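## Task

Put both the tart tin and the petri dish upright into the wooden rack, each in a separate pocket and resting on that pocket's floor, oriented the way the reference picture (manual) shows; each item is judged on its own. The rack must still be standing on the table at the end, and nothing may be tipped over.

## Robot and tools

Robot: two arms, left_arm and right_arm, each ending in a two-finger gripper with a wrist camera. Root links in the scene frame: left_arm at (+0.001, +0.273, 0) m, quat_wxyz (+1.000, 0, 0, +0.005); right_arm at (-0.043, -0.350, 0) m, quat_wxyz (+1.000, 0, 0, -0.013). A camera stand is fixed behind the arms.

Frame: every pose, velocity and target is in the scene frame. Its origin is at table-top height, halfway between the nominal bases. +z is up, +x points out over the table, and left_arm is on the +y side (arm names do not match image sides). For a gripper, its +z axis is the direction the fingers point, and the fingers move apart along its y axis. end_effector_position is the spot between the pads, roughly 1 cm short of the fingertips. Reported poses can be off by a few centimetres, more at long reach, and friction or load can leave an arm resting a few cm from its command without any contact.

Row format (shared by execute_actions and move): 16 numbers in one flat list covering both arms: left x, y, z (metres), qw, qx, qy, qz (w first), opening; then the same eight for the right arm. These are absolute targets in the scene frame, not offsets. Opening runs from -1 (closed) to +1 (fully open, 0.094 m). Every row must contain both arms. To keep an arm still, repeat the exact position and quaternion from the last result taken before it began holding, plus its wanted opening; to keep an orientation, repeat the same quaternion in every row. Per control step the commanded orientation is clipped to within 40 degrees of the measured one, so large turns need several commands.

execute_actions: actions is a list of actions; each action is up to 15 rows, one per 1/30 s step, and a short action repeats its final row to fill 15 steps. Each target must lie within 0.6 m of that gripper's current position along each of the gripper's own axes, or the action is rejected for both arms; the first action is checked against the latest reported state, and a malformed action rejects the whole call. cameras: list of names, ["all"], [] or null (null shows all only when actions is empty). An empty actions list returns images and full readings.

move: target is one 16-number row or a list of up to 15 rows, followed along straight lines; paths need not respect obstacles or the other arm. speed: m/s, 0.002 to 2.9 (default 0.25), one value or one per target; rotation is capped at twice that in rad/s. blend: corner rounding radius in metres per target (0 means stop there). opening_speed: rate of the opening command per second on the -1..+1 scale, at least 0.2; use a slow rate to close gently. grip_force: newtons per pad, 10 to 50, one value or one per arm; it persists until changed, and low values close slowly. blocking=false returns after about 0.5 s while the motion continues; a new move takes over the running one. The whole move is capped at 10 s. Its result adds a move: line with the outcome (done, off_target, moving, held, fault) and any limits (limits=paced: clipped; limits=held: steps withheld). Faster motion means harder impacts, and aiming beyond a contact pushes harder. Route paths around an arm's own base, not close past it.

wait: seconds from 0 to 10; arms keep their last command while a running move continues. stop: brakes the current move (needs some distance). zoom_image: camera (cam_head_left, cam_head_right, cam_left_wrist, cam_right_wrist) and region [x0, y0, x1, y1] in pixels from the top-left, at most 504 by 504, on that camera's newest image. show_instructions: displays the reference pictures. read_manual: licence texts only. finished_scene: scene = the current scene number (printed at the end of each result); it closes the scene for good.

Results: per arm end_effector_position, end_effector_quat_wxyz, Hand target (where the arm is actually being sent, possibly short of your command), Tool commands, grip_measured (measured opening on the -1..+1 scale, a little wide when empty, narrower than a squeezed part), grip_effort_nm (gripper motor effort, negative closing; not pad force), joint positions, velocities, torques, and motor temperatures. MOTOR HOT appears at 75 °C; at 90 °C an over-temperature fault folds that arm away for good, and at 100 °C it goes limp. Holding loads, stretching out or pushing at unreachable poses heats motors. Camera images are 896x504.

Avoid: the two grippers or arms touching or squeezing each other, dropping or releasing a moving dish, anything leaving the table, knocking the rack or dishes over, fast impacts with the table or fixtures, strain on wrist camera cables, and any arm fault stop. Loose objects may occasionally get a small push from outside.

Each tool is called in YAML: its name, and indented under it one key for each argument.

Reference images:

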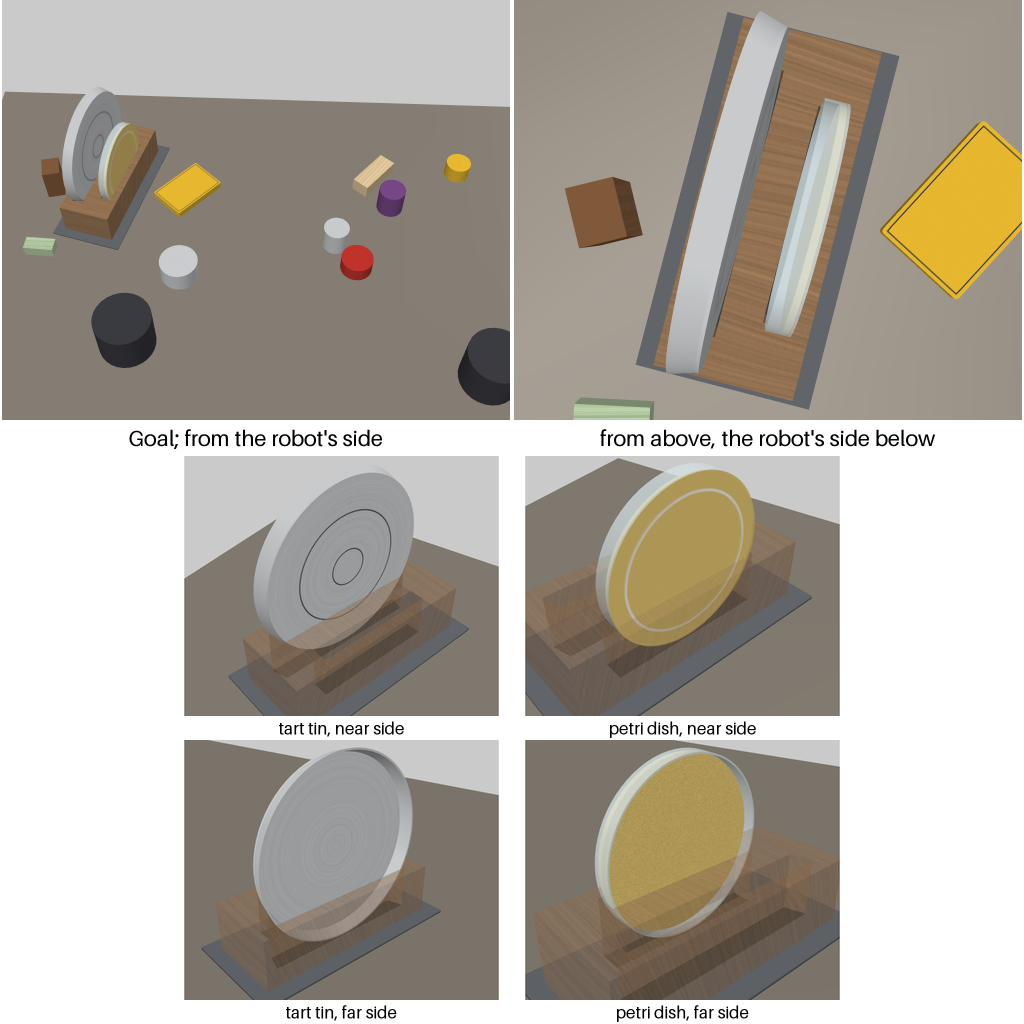

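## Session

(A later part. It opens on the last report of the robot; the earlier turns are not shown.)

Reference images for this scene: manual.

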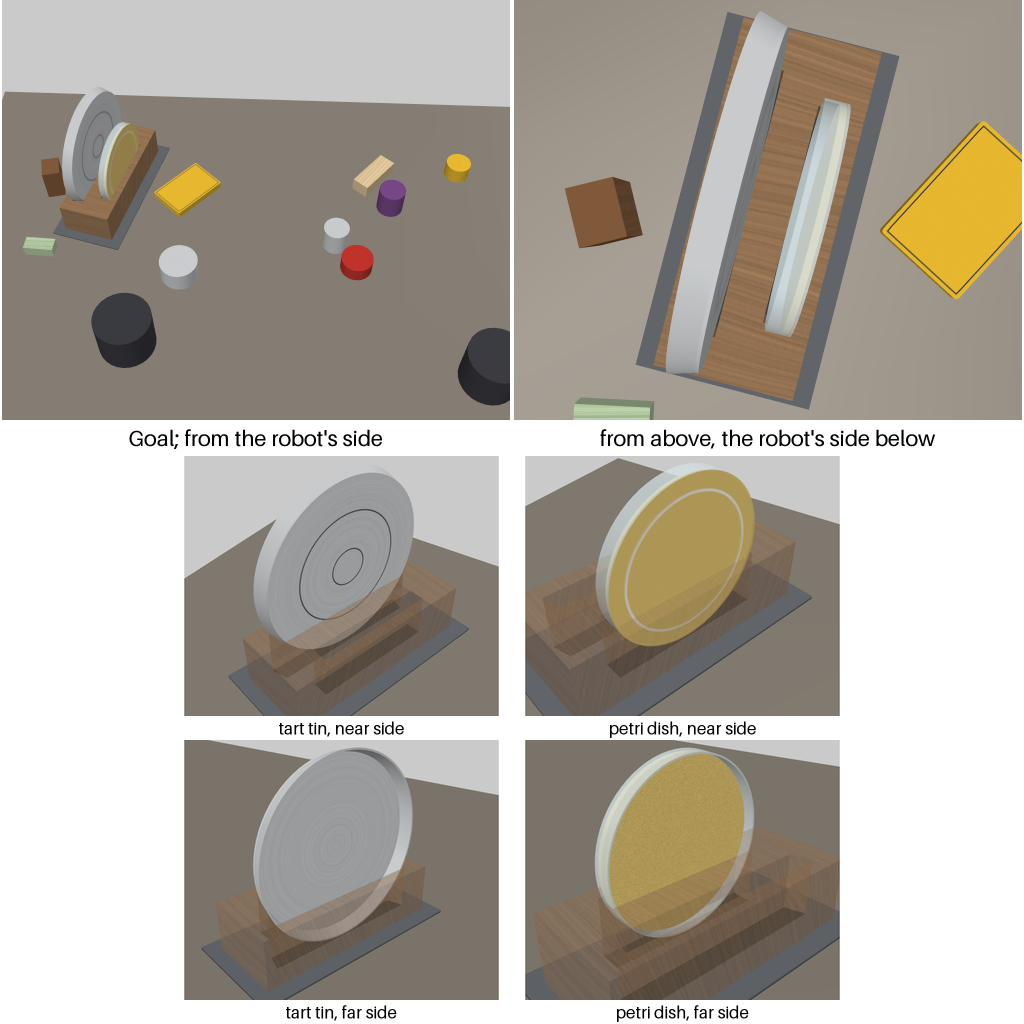

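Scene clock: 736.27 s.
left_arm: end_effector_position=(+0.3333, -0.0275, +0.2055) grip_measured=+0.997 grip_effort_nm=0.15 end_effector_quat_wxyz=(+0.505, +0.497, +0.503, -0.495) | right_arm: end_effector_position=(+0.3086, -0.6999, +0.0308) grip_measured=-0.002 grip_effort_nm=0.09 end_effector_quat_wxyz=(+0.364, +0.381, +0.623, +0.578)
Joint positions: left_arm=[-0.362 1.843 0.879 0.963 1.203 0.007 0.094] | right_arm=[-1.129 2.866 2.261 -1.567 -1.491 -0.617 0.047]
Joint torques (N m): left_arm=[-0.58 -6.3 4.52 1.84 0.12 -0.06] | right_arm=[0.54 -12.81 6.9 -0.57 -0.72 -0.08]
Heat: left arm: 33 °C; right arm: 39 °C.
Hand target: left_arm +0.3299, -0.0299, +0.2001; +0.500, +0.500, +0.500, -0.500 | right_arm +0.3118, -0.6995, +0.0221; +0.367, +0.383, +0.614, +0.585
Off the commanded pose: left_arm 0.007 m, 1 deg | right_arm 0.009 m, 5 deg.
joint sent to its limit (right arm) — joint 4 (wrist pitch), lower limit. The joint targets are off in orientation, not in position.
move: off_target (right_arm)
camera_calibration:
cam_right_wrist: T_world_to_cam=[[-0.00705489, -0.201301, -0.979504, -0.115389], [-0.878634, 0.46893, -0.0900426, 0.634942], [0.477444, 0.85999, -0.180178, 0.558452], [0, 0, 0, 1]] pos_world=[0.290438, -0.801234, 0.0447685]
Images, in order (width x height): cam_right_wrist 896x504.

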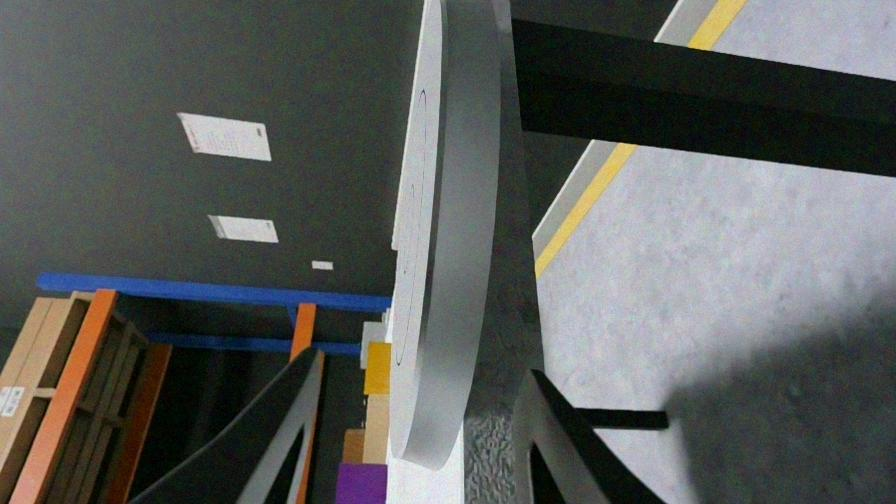

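move:
  target:
    - [0.33,-0.03,0.20,0.5,0.5,0.5,-0.5,1.0,0.326,-0.692,0.010,0.3536,0.3536,0.6124,0.6124,0.0]
    - [0.33,-0.03,0.20,0.5,0.5,0.5,-0.5,1.0,0.340,-0.683,0.008,0.3536,0.3536,0.6124,0.6124,0.0]
  speed: 0.06
  cameras: ["cam_right_wrist","cam_left_wrist"]

zoom_image:
  camera: "cam_left_wrist"
  region: [250, 70, 650, 230]

Scene clock: 758.30 s.
left_arm: end_effector_position=(+0.3333, -0.0275, +0.2055) grip_measured=+0.997 grip_effort_nm=0.15 end_effector_quat_wxyz=(+0.505, +0.497, +0.503, -0.495) | right_arm: end_effector_position=(+0.3377, -0.6827, +0.0174) grip_measured=-0.002 grip_effort_nm=0.09 end_effector_quat_wxyz=(+0.357, +0.358, +0.624, +0.596)
Joint positions: left_arm=[-0.362 1.843 0.879 0.963 1.203 0.007 0.094] | right_arm=[-1.058 2.946 2.35 -1.568 -1.529 -0.612 0.047]
Joint torques (N m): left_arm=[-0.58 -6.28 4.52 1.84 0.12 -0.06] | right_arm=[0.28 -12.92 6.97 -0.55 -0.7 -0.01]
Motor temperatures (°C): left_arm=[24 32 31 34 26 24 24] | right_arm=[24 36 32 26 26 25 28]
Heat: left arm: 34 °C; right arm: 36 °C.
Hand target: left_arm +0.3299, -0.0299, +0.2001; +0.500, +0.500, +0.500, -0.500 | right_arm +0.3396, -0.6825, +0.0082; +0.358, +0.363, +0.613, +0.603
Off the commanded pose: left_arm 0.007 m, 1 deg | right_arm 0.010 m, 2 deg.
joint sent to its limit (right arm) — joint 4 (wrist pitch), lower limit. The joint targets still meet the commanded pose.
move: done
camera_calibration:
cam_left_wrist: T_world_to_cam=[[-0.98038, -0.0123117, 0.19673, 0.280536], [-0.171473, 0.545507, -0.820377, 0.275881], [-0.0972171, -0.838016, -0.536916, 0.222423], [0, 0, 0, 1]] pos_world=[0.343961, 0.0393526, 0.290559]
cam_right_wrist: T_world_to_cam=[[0.031587, -0.190469, -0.981185, -0.130505], [-0.897979, 0.425667, -0.11154, 0.628678], [0.438903, 0.884607, -0.157592, 0.556817], [0, 0, 0, 1]] pos_world=[0.324273, -0.785029, 0.029823]
Images, in order (width x height): cam_left_wrist 896x504, cam_right_wrist 896x504.

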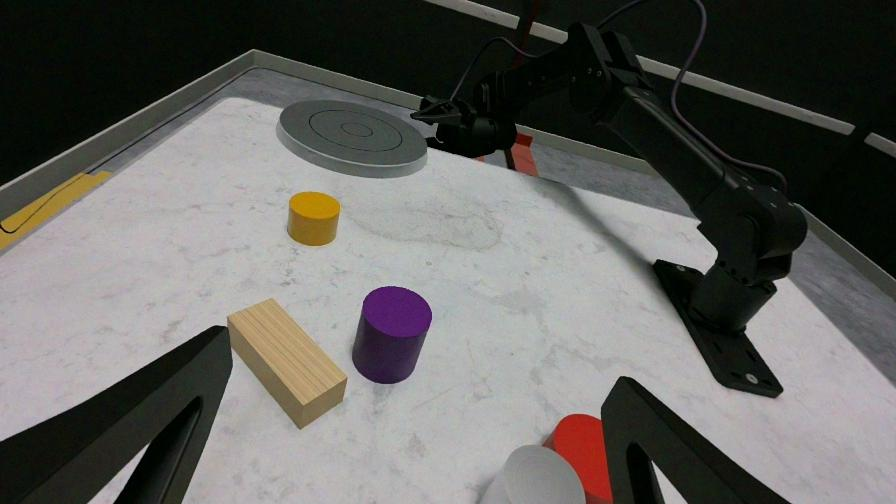

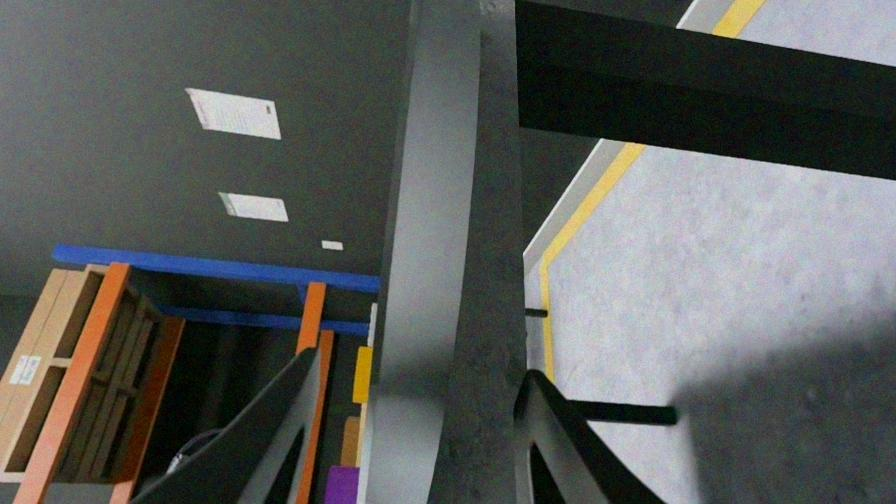

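Scaled by 1.260 from the camera's 896x504 image, which has a finer 1280x720 frame.

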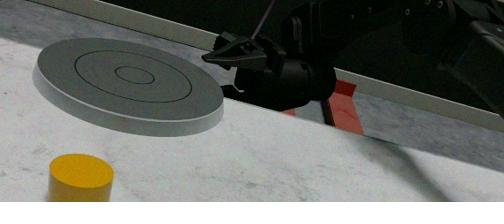

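move:
  target:
    - [0.33,-0.03,0.20,0.5,0.5,0.5,-0.5,1.0,0.368,-0.675,0.011,0.3536,0.3536,0.6124,0.6124,0.0]
  speed: 0.05
  cameras: ["cam_right_wrist","cam_left_wrist"]

zoom_image:
  camera: "cam_left_wrist"
  region: [250, 70, 650, 230]

Scene clock: 794.87 s.
left_arm: end_effector_position=(+0.3333, -0.0275, +0.2055) grip_measured=+0.997 grip_effort_nm=0.15 end_effector_quat_wxyz=(+0.505, +0.497, +0.503, -0.495) | right_arm: end_effector_position=(+0.3650, -0.6743, +0.0221) grip_measured=-0.001 grip_effort_nm=0.09 end_effector_quat_wxyz=(+0.336, +0.348, +0.629, +0.608)
Joint positions: left_arm=[-0.362 1.843 0.879 0.963 1.203 0.007 0.094] | right_arm=[-1 2.971 2.442 -1.491 -1.532 -0.449 0.047]
Joint torques (N m): left_arm=[-0.59 -6.27 4.52 1.84 0.12 -0.06] | right_arm=[0.13 -13.52 6.57 -0.07 -0.73 -0.03]
Heat: left arm: 34 °C; right arm: 39 °C.
Hand target: left_arm +0.3299, -0.0299, +0.2001; +0.500, +0.500, +0.500, -0.500 | right_arm +0.3668, -0.6743, +0.0115; +0.342, +0.347, +0.622, +0.613
Off the commanded pose: left_arm 0.007 m, 1 deg | right_arm 0.012 m, 3 deg.
joint sent to its limit (right arm) — joint 5 (wrist yaw), lower limit. The joint targets still meet the commanded pose.
move: off_target (right_arm)
camera_calibration:
cam_left_wrist: T_world_to_cam=[[-0.98038, -0.0123117, 0.19673, 0.280536], [-0.171473, 0.545507, -0.820377, 0.275881], [-0.0972171, -0.838016, -0.536916, 0.222423], [0, 0, 0, 1]] pos_world=[0.343961, 0.0393526, 0.290559]
cam_right_wrist: T_world_to_cam=[[0.0313189, -0.17283, -0.984454, -0.113037], [-0.919357, 0.381477, -0.0962197, 0.627727], [0.392176, 0.908078, -0.146945, 0.57079], [0, 0, 0, 1]] pos_world=[0.356795, -0.777321, 0.0329952]
Images, in order (width x height): cam_left_wrist 896x504, cam_right_wrist 896x504.

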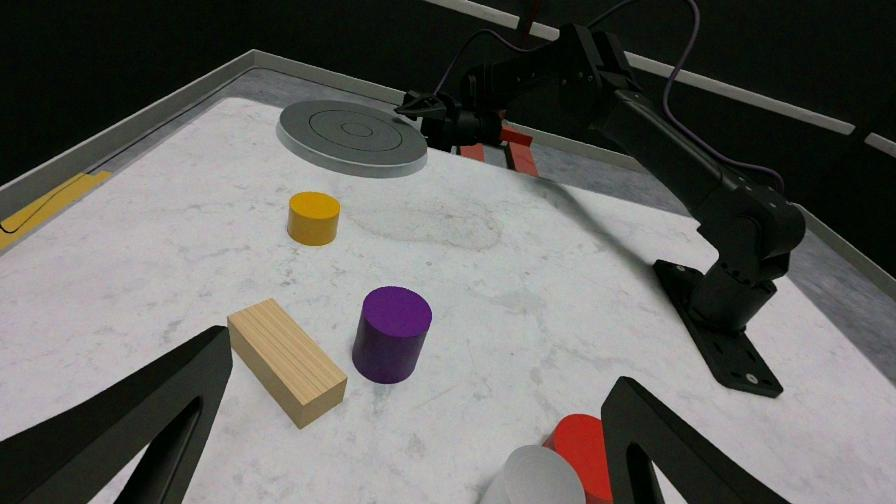

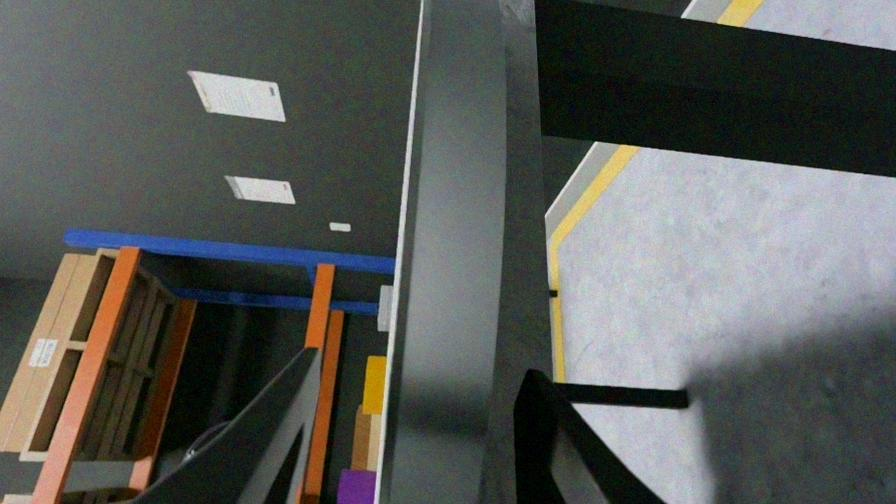

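Scaled by 1.260 from the camera's 896x504 image, which has a finer 1280x720 frame.

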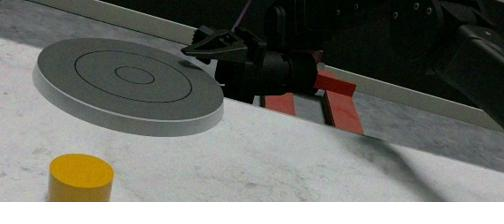

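move:
  target:
    - [0.33,-0.03,0.20,0.5,0.5,0.5,-0.5,1.0,0.370,-0.675,0.004,0.3536,0.3536,0.6124,0.6124,0.0]
    - [0.33,-0.03,0.20,0.5,0.5,0.5,-0.5,1.0,0.370,-0.675,0.004,0.3536,0.3536,0.6124,0.6124,-0.8]
  speed: 0.04
  opening_speed: 0.35
  cameras: ["cam_right_wrist","cam_left_wrist"]

zoom_image:
  camera: "cam_left_wrist"
  region: [250, 70, 650, 230]

Scene clock: 812.03 s.
left_arm: end_effector_position=(+0.3333, -0.0275, +0.2055) grip_measured=+0.997 grip_effort_nm=0.15 end_effector_quat_wxyz=(+0.505, +0.497, +0.503, -0.495) | right_arm: end_effector_position=(+0.3690, -0.6806, +0.0208) grip_measured=-0.628 grip_effort_nm=-1.02 end_effector_quat_wxyz=(+0.349, +0.342, +0.624, +0.610)
Joint positions: left_arm=[-0.362 1.843 0.879 0.963 1.203 0.007 0.094] | right_arm=[-1 2.975 2.439 -1.395 -1.558 -0.379 0.017]
Joint torques (N m): left_arm=[-0.57 -6.28 4.52 1.84 0.13 -0.06] | right_arm=[0.68 -14.26 4.67 0.05 -0.49 -0.04]
Heat: left arm: 34 °C; right arm: 38 °C.
Hand target: left_arm +0.3299, -0.0299, +0.2001; +0.500, +0.500, +0.500, -0.500 | right_arm +0.3692, -0.6747, +0.0043; +0.340, +0.346, +0.623, +0.614
Off the commanded pose: left_arm 0.007 m, 1 deg | right_arm 0.018 m, 2 deg.
joint read past its limit (right arm) — joint 5 (wrist yaw), lower limit.
joint sent to its limit (right arm) — joint 5 (wrist yaw), lower limit. The joint targets still meet the commanded pose.
move: off_target (right_arm); target 2's new opening was sent with right_arm's hand 0.015 m and 3 deg from that target
camera_calibration:
cam_left_wrist: T_world_to_cam=[[-0.98038, -0.0123117, 0.19673, 0.280536], [-0.171473, 0.545507, -0.820377, 0.275881], [-0.0972171, -0.838016, -0.536916, 0.222423], [0, 0, 0, 1]] pos_world=[0.343961, 0.0393526, 0.290559]
cam_right_wrist: T_world_to_cam=[[0.0577751, -0.177227, -0.982473, -0.128417], [-0.911618, 0.391798, -0.124284, 0.638387], [0.406957, 0.902821, -0.138927, 0.565637], [0, 0, 0, 1]] pos_world=[0.359195, -0.783546, 0.0317576]
Images, in order (width x height): cam_left_wrist 896x504, cam_right_wrist 896x504.

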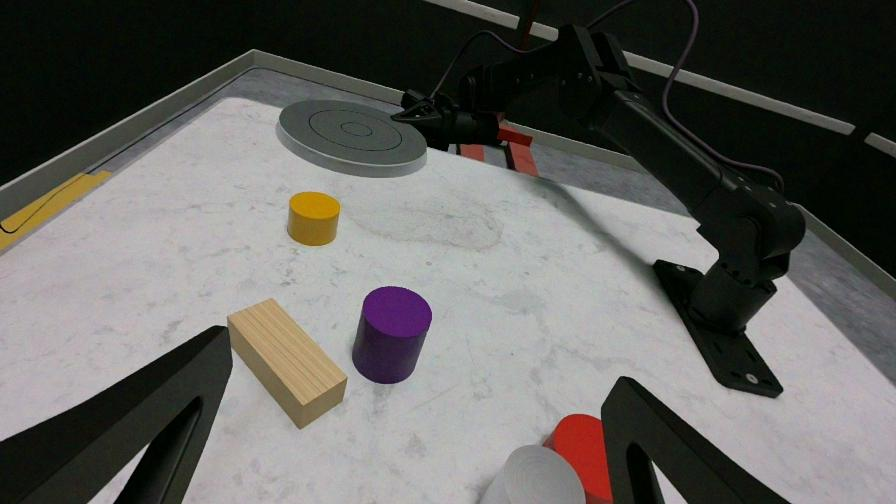

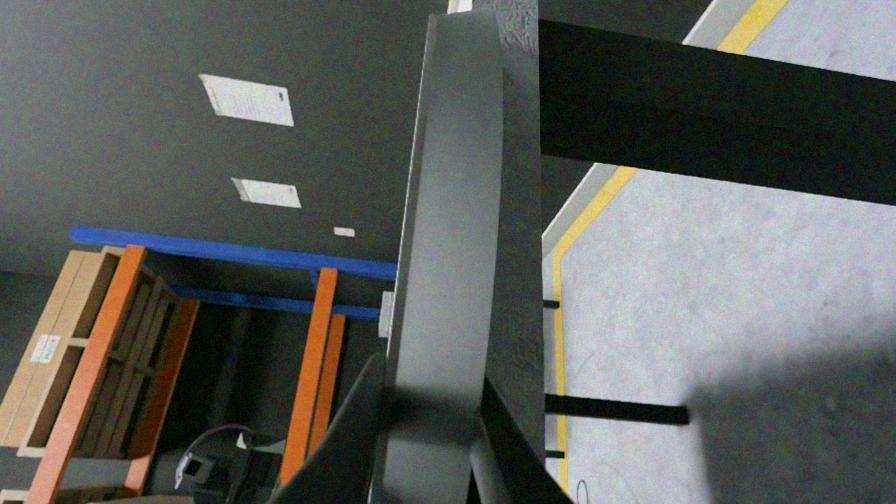

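Scaled by 1.260 from the camera's 896x504 image, which has a finer 1280x720 frame.

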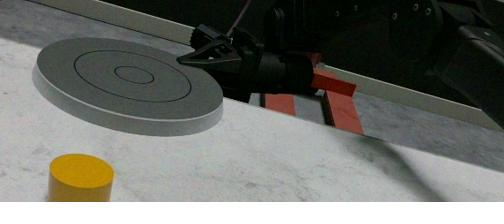

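move:
  target:
    - [0.33,0.05,0.27,0.3378,0.6385,0.5851,-0.3686,0.3,0.370,-0.675,0.03,0.3536,0.3536,0.6124,0.6124,-0.8]
    - [0.31,0.16,0.32,0.3378,0.6385,0.5851,-0.3686,0.3,0.365,-0.670,0.16,0.3536,0.3536,0.6124,0.6124,-0.8]
  speed: [0.06,0.12]
  blend: [0.01,0]
  cameras: ["cam_right_wrist","cam_head_right","cam_head_left"]

Scene clock: 894.43 s.
left_arm: end_effector_position=(+0.3188, +0.1628, +0.3083) grip_measured=+0.303 grip_effort_nm=-0.14 end_effector_quat_wxyz=(+0.410, +0.587, +0.638, -0.283) | right_arm: end_effector_position=(+0.3640, -0.6728, +0.1324) grip_measured=-0.636 grip_effort_nm=-1.02 end_effector_quat_wxyz=(+0.325, +0.363, +0.626, +0.609)
Joint positions: left_arm=[0.134 1.646 1.757 -1.546 1.038 1.554 0.061] | right_arm=[-1 2.675 2.322 -1.47 -1.522 -0.218 0.017]
Joint torques (N m): left_arm=[0.31 -8.17 4.55 0.52 0.8 0.11] | right_arm=[0.42 -20.41 5.12 0 -0.87 0.08]
Motor temperatures (°C): left_arm=[24 32 31 34 27 24 23] | right_arm=[24 42 30 25 26 25 29]
Heat: left arm: 34 °C; right arm: 42 °C.
Hand target: left_arm +0.3102, +0.1595, +0.3194; +0.425, +0.586, +0.628, -0.288 | right_arm +0.3650, -0.6702, +0.1594; +0.342, +0.348, +0.622, +0.612
Off the commanded pose: left_arm 0.015 m, 15 deg | right_arm 0.028 m, 4 deg.
joint sent to its limit (left arm) — joint 4 (wrist pitch), lower limit. The joint targets are off in orientation, not in position.
joint sent to its limit (right arm) — joint 5 (wrist yaw), lower limit. The joint targets still meet the commanded pose.
move: off_target (left_arm, right_arm)
camera_calibration:
cam_right_wrist: T_world_to_cam=[[0.00188338, -0.150761, -0.988568, 0.0219464], [-0.919314, 0.388763, -0.0610396, 0.637114], [0.393521, 0.908919, -0.137865, 0.584926], [0, 0, 0, 1]] pos_world=[0.355486, -0.776028, 0.141225]
Images, in order (width x height): cam_head_left 896x504, cam_head_right 896x504, cam_right_wrist 896x504.

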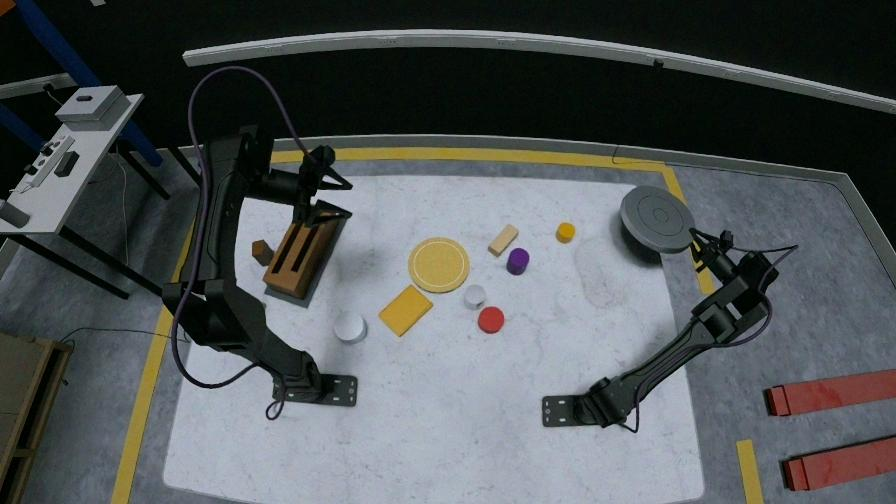

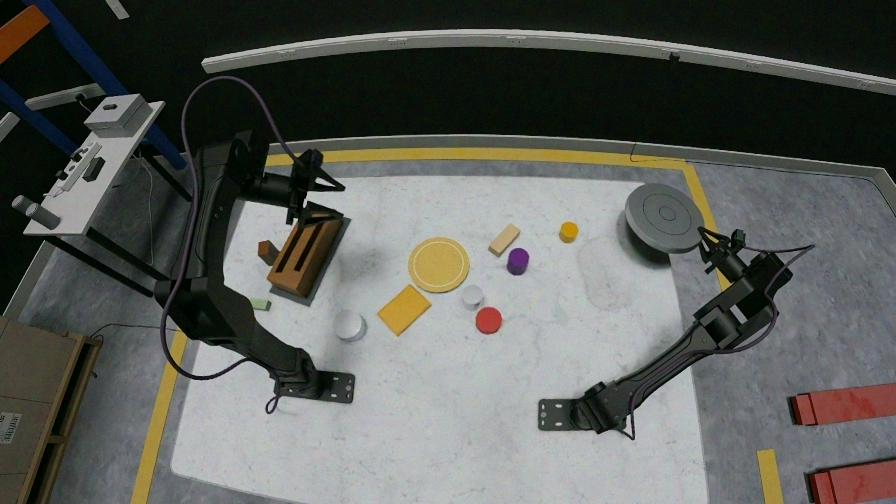

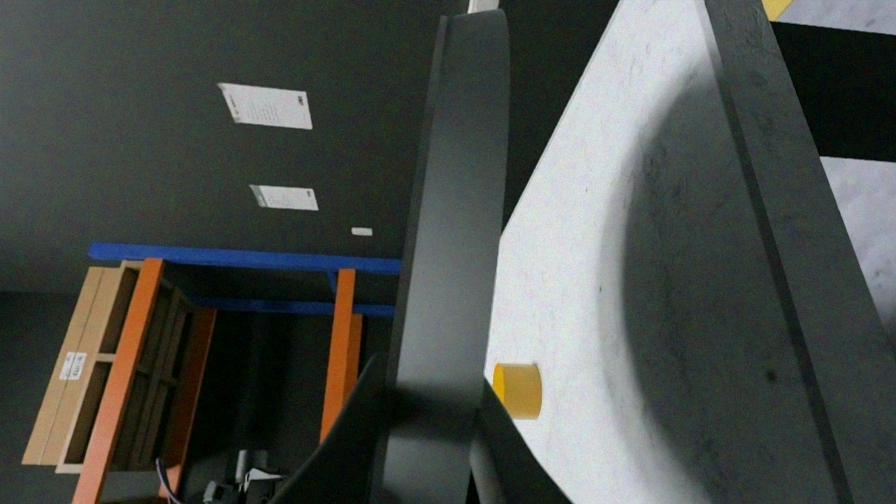

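move:
  target:
    - [0.31,0.16,0.32,0.3378,0.6385,0.5851,-0.3686,0.3,0.33,-0.50,0.25,0.3687,0.0668,0.7631,0.5266,-0.8]
    - [0.31,0.16,0.32,0.3378,0.6385,0.5851,-0.3686,0.3,0.30,-0.28,0.30,0.3876,-0.3136,0.7569,0.4229,-0.8]
    - [0.31,0.16,0.32,0.3378,0.6385,0.5851,-0.3686,0.3,0.293,-0.12,0.295,0.3686,-0.5851,0.6385,0.3378,-0.8]
  speed: 0.22
  blend: [0.04,0.04,0]
  cameras: ["all"]

Scene clock: 921.73 s.
left_arm: end_effector_position=(+0.3188, +0.1628, +0.3083) grip_measured=+0.303 grip_effort_nm=-0.14 end_effector_quat_wxyz=(+0.411, +0.587, +0.638, -0.283) | right_arm: end_effector_position=(+0.2881, -0.1246, +0.2862) grip_measured=-0.637 grip_effort_nm=-1.02 end_effector_quat_wxyz=(+0.353, -0.578, +0.655, +0.335)
Joint positions: left_arm=[0.134 1.646 1.757 -1.546 1.038 1.554 0.061] | right_arm=[0.25 1.687 1.7 -1.126 -0.944 -0.986 0.017]
Joint torques (N m): left_arm=[0.31 -8.18 4.55 0.52 0.8 0.1] | right_arm=[0.27 -7.39 9.05 1.36 -0.7 -0.13]
Heat: left arm: 32 °C; right arm: 42 °C.
Hand target: left_arm +0.3102, +0.1595, +0.3194; +0.425, +0.586, +0.627, -0.287 | right_arm +0.2926, -0.1203, +0.2949; +0.369, -0.585, +0.639, +0.338
Off the commanded pose: left_arm 0.015 m, 15 deg | right_arm 0.011 m, 3 deg.
joint sent to its limit (left arm) — joint 4 (wrist pitch), lower limit. The joint targets are off in orientation, not in position.
move: off_target (left_arm, right_arm)
camera_calibration:
cam_left_wrist: T_world_to_cam=[[-0.966691, -0.249722, 0.0561044, 0.326044], [-0.248016, 0.85981, -0.446334, 0.111791], [0.0632203, -0.445382, -0.893106, 0.430349], [0, 0, 0, 1]] pos_world=[0.315703, 0.176971, 0.415951]
cam_right_wrist: T_world_to_cam=[[0.991146, -0.0461675, 0.124491, -0.333744], [0.00650143, -0.919603, -0.392796, 0.0287849], [0.132617, 0.390128, -0.91116, 0.369607], [0, 0, 0, 1]] pos_world=[0.281586, -0.133132, 0.389626]

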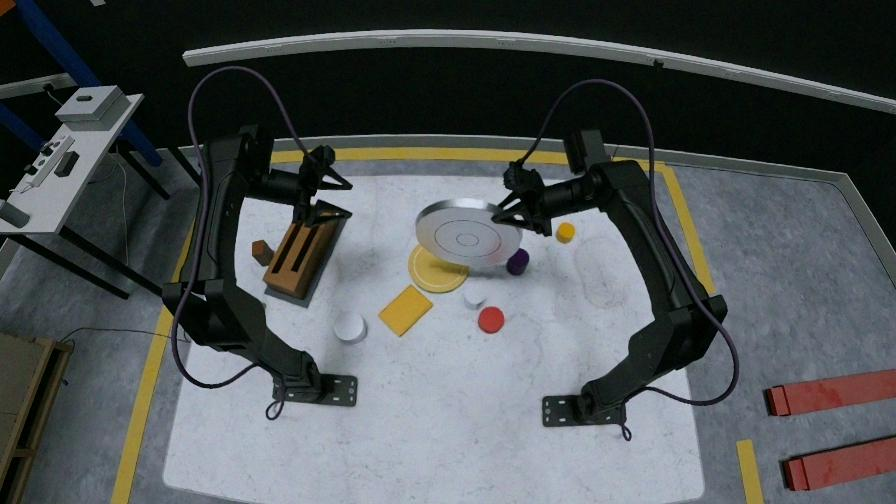

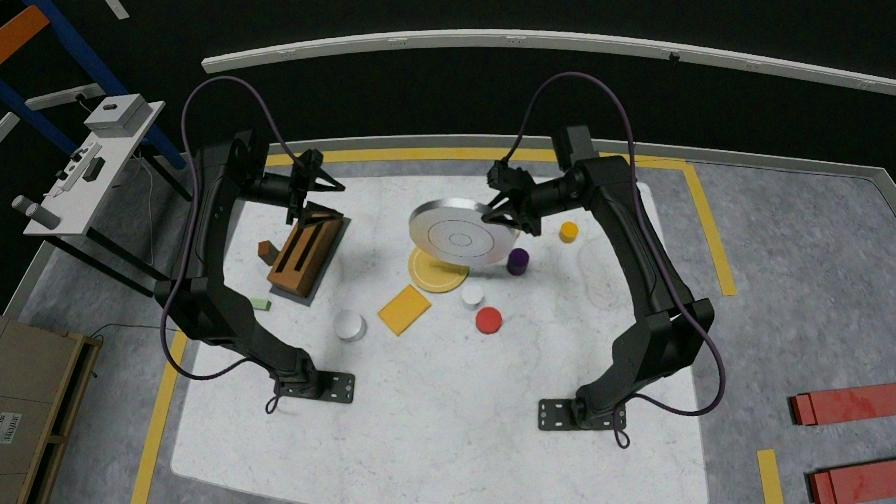

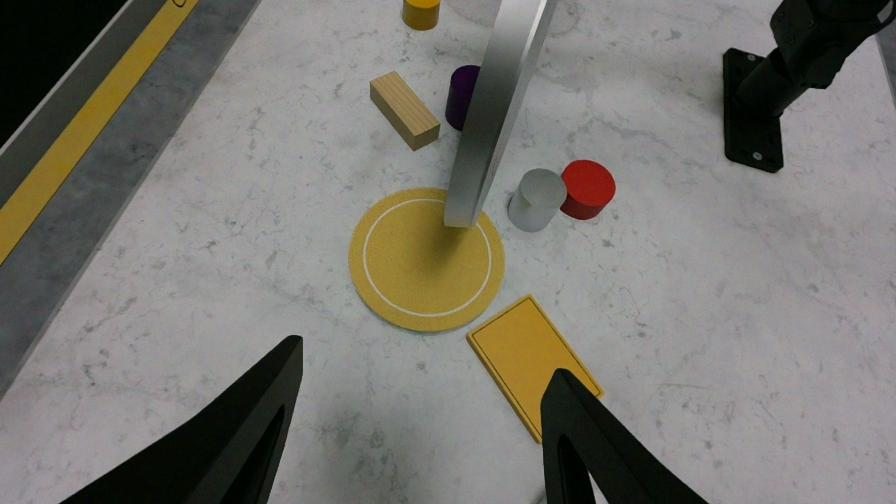

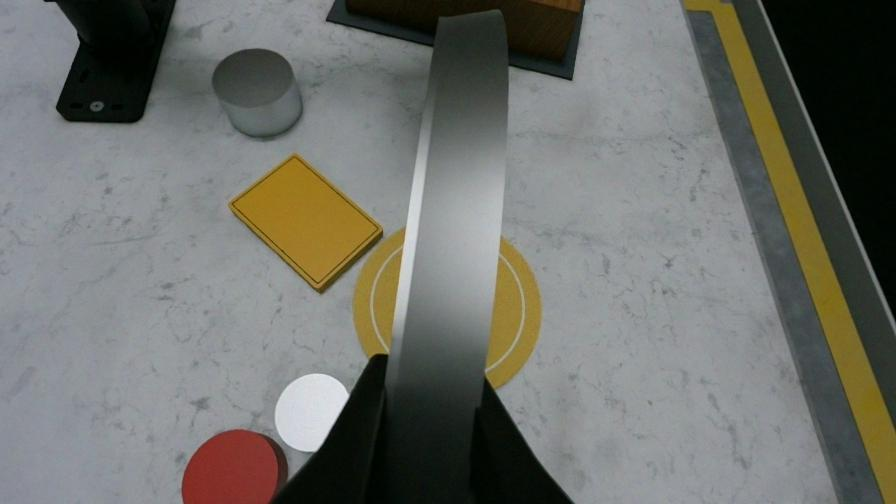

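move:
  target: [0.346,0.115,0.28,0.4174,0.5825,0.4975,-0.4888,0.1,0.293,-0.12,0.295,0.3686,-0.5851,0.6385,0.3378,-0.8]
  speed: 0.2
  cameras: ["cam_left_wrist","cam_right_wrist","cam_head_left"]

Scene clock: 988.00 s.
left_arm: end_effector_position=(+0.3462, +0.1179, +0.2778) grip_measured=+0.103 grip_effort_nm=-0.14 end_effector_quat_wxyz=(+0.454, +0.562, +0.548, -0.422) | right_arm: end_effector_position=(+0.2882, -0.1247, +0.2861) grip_measured=-0.637 grip_effort_nm=-1.02 end_effector_quat_wxyz=(+0.353, -0.578, +0.655, +0.335)
Joint positions: left_arm=[0.047 1.879 1.714 -1.548 1.334 1.766 0.052] | right_arm=[0.25 1.687 1.7 -1.126 -0.943 -0.987 0.017]
Joint torques (N m): left_arm=[-0.44 -7.08 4.79 0.15 0.87 0.14] | right_arm=[0.13 -7.46 9.05 1.36 -0.69 -0.12]
Motor temperatures (°C): left_arm=[24 33 31 30 28 25 23] | right_arm=[24 36 32 27 26 25 30]
Heat: left arm: 33 °C; right arm: 36 °C.
Hand target: left_arm +0.3461, +0.1147, +0.2799; +0.459, +0.552, +0.543, -0.436 | right_arm +0.2926, -0.1203, +0.2949; +0.369, -0.585, +0.639, +0.338
Off the commanded pose: left_arm 0.004 m, 11 deg | right_arm 0.011 m, 3 deg.
joint sent to its limit (left arm) — joint 4 (wrist pitch), lower limit. The joint targets are off in orientation, not in position.
move: off_target (left_arm, right_arm)
camera_calibration:
cam_left_wrist: T_world_to_cam=[[-0.987061, -0.0557161, 0.150352, 0.301064], [-0.143881, 0.721632, -0.67716, 0.18796], [-0.0707704, -0.690031, -0.720312, 0.408684], [0, 0, 0, 1]] pos_world=[0.353135, 0.163141, 0.376393]
cam_right_wrist: T_world_to_cam=[[0.991049, -0.0459972, 0.125324, -0.334005], [0.00689762, -0.91987, -0.392162, 0.0283513], [0.13332, 0.389516, -0.911319, 0.369298], [0, 0, 0, 1]] pos_world=[0.281585, -0.133131, 0.389525]
Images, in order (width x height): cam_head_left 896x504, cam_left_wrist 896x504, cam_right_wrist 896x504.

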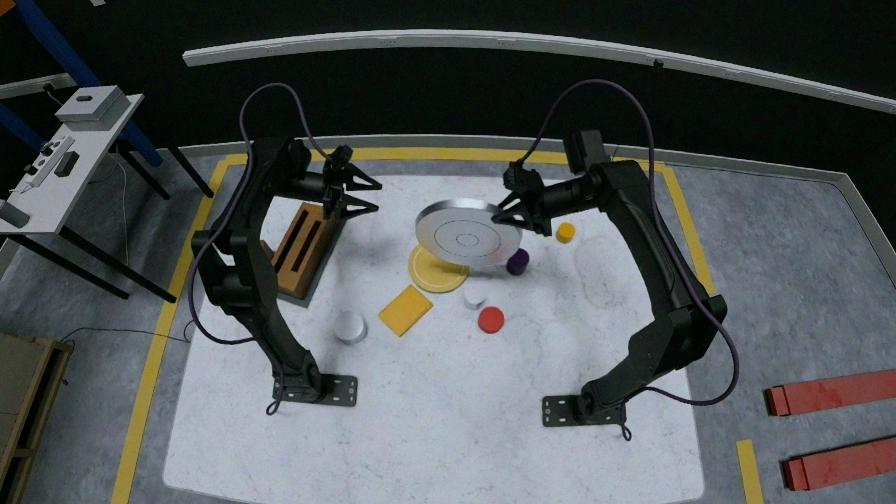

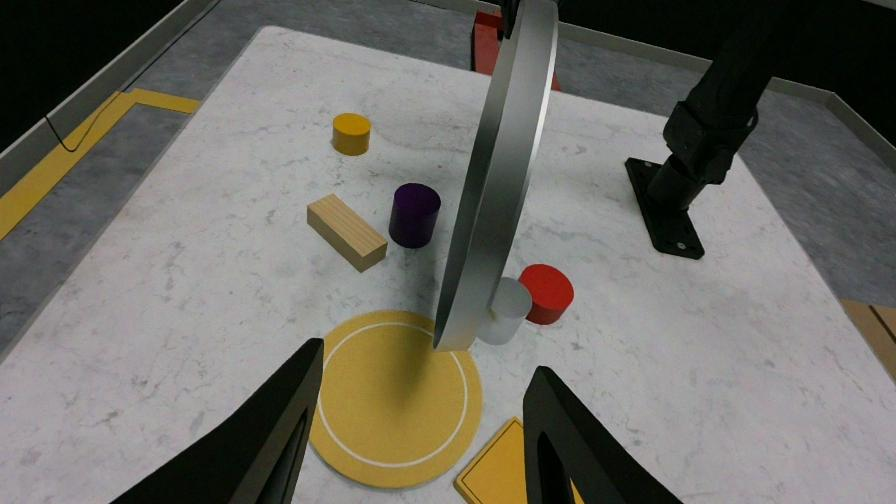

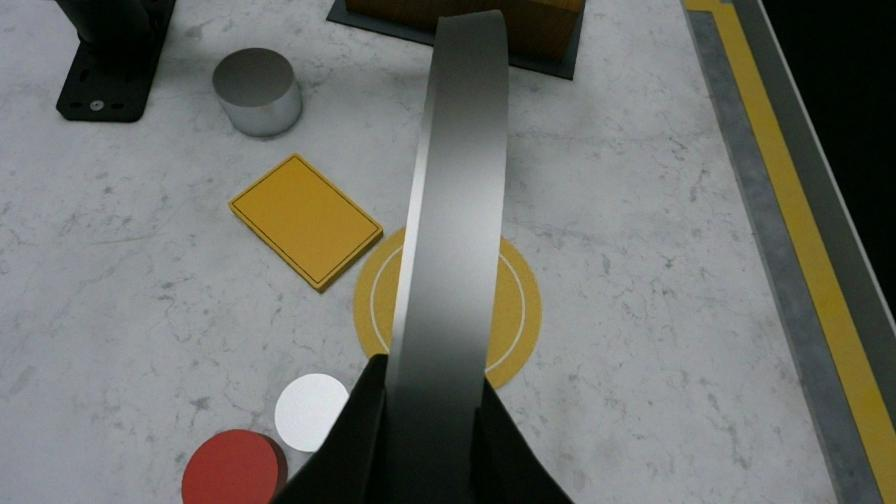

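move:
  target: [0.35,0.025,0.272,0.4174,0.5825,0.4975,-0.4888,0.1,0.293,-0.215,0.295,0.3686,-0.5851,0.6385,0.3378,-0.8]
  speed: 0.15
  cameras: ["cam_left_wrist","cam_right_wrist"]

Scene clock: 1011.37 s.
left_arm: end_effector_position=(+0.3536, +0.0258, +0.2619) grip_measured=+0.103 grip_effort_nm=-0.14 end_effector_quat_wxyz=(+0.407, +0.588, +0.508, -0.481) | right_arm: end_effector_position=(+0.2922, -0.2199, +0.2850) grip_measured=-0.637 grip_effort_nm=-1.02 end_effector_quat_wxyz=(-0.360, +0.586, -0.653, -0.316)
Joint positions: left_arm=[-0.202 1.974 1.761 -1.198 1.361 1.396 0.052] | right_arm=[-0.04 1.766 1.828 -1.551 -0.997 -1.485 0.017]
Joint torques (N m): left_arm=[0.01 -10.37 4.92 0.75 0.85 -0.09] | right_arm=[-0.02 -7.69 8.18 0.28 -0.99 -0.13]
Heat: left arm: 33 °C; right arm: 35 °C.
Hand target: left_arm +0.3500, +0.0252, +0.2719; +0.416, +0.583, +0.497, -0.489 | right_arm +0.2929, -0.2153, +0.2949; +0.375, -0.581, +0.641, +0.332
Off the commanded pose: left_arm 0.011 m, 2 deg | right_arm 0.011 m, 3 deg.
joint sent to its limit (right arm) — joint 4 (wrist pitch), lower limit. The joint targets still meet the commanded pose.
move: off_target (left_arm, right_arm)
camera_calibration:
cam_left_wrist: T_world_to_cam=[[-0.971326, 0.112816, 0.209278, 0.280204], [-0.0641326, 0.723286, -0.687564, 0.219204], [-0.228937, -0.68127, -0.695312, 0.383279], [0, 0, 0, 1]] pos_world=[0.373975, 0.0709579, 0.358574]
cam_right_wrist: T_world_to_cam=[[0.985306, -0.0492619, 0.163539, -0.352185], [0.0153722, -0.92804, -0.372164, -0.0696735], [0.170104, 0.369209, -0.913646, 0.390337], [0, 0, 0, 1]] pos_world=[0.281683, -0.226125, 0.388296]
Images, in order (width x height): cam_left_wrist 896x504, cam_right_wrist 896x504.

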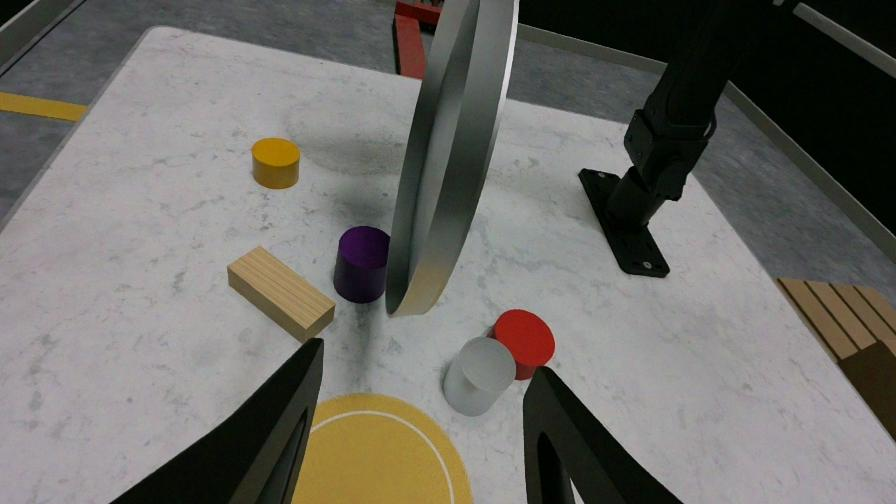

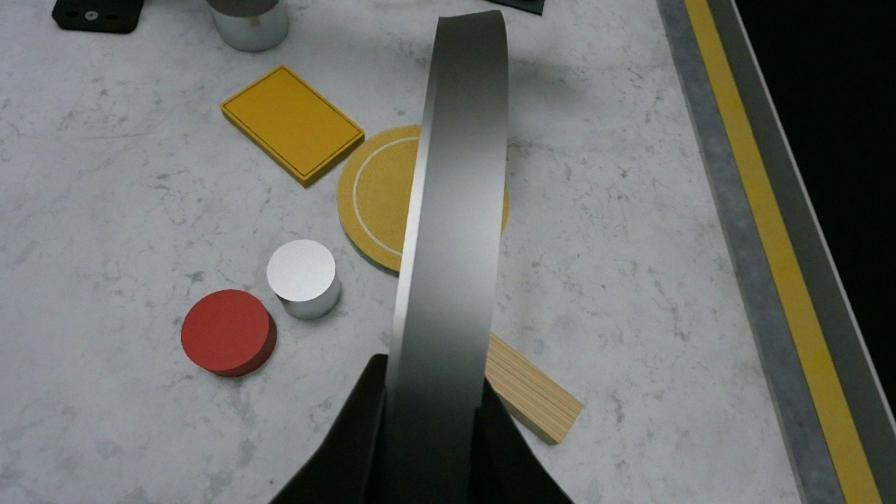

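move:
  target: [0.341,-0.028,0.270,0.4174,0.5825,0.4975,-0.4888,0.1,0.293,-0.215,0.295,0.3686,-0.5851,0.6385,0.3378,-0.8]
  speed: 0.1
  cameras: ["cam_left_wrist","cam_right_wrist"]

Scene clock: 1045.33 s.
left_arm: end_effector_position=(+0.3495, -0.0290, +0.2493) grip_measured=+0.103 grip_effort_nm=-0.14 end_effector_quat_wxyz=(+0.400, +0.574, +0.515, -0.495) | right_arm: end_effector_position=(+0.2922, -0.2199, +0.2850) grip_measured=-0.637 grip_effort_nm=-1.02 end_effector_quat_wxyz=(-0.360, +0.586, -0.653, -0.316)
Joint positions: left_arm=[-0.338 1.885 1.515 -0.491 1.318 0.794 0.052] | right_arm=[-0.04 1.766 1.828 -1.551 -0.997 -1.485 0.017]
Joint torques (N m): left_arm=[-0.31 -13.14 5.39 1.37 0.48 -0.03] | right_arm=[-0.05 -7.66 8.17 0.28 -1 -0.13]
Heat: left arm: 35 °C; right arm: 35 °C.
Hand target: left_arm +0.3409, -0.0281, +0.2695; +0.416, +0.583, +0.497, -0.489 | right_arm +0.2929, -0.2153, +0.2949; +0.375, -0.581, +0.641, +0.332
Off the commanded pose: left_arm 0.022 m, 3 deg | right_arm 0.011 m, 3 deg.
joint sent to its limit (right arm) — joint 4 (wrist pitch), lower limit. The joint targets still meet the commanded pose.
move: off_target (left_arm, right_arm)
camera_calibration:
cam_left_wrist: T_world_to_cam=[[-0.962372, 0.111208, 0.247939, 0.272274], [-0.0954599, 0.715911, -0.691635, 0.261623], [-0.254417, -0.689278, -0.678356, 0.340754], [0, 0, 0, 1]] pos_world=[0.373697, 0.0172964, 0.344593]
cam_right_wrist: T_world_to_cam=[[0.985306, -0.0492619, 0.163539, -0.352185], [0.0153722, -0.92804, -0.372164, -0.0696735], [0.170104, 0.369209, -0.913646, 0.390337], [0, 0, 0, 1]] pos_world=[0.281683, -0.226125, 0.388296]
Images, in order (width x height): cam_left_wrist 896x504, cam_right_wrist 896x504.

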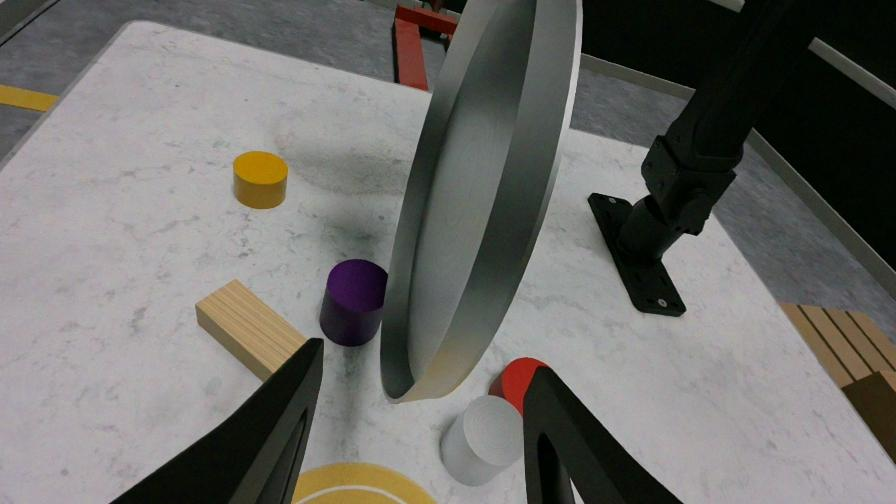

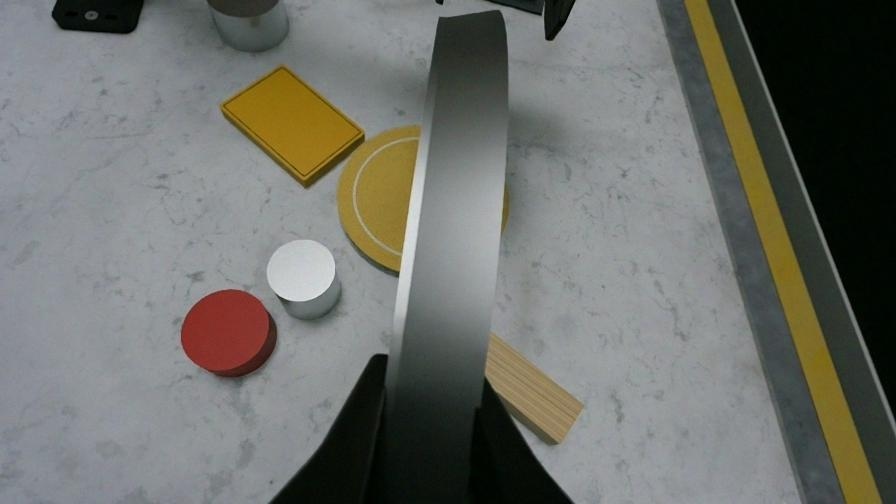

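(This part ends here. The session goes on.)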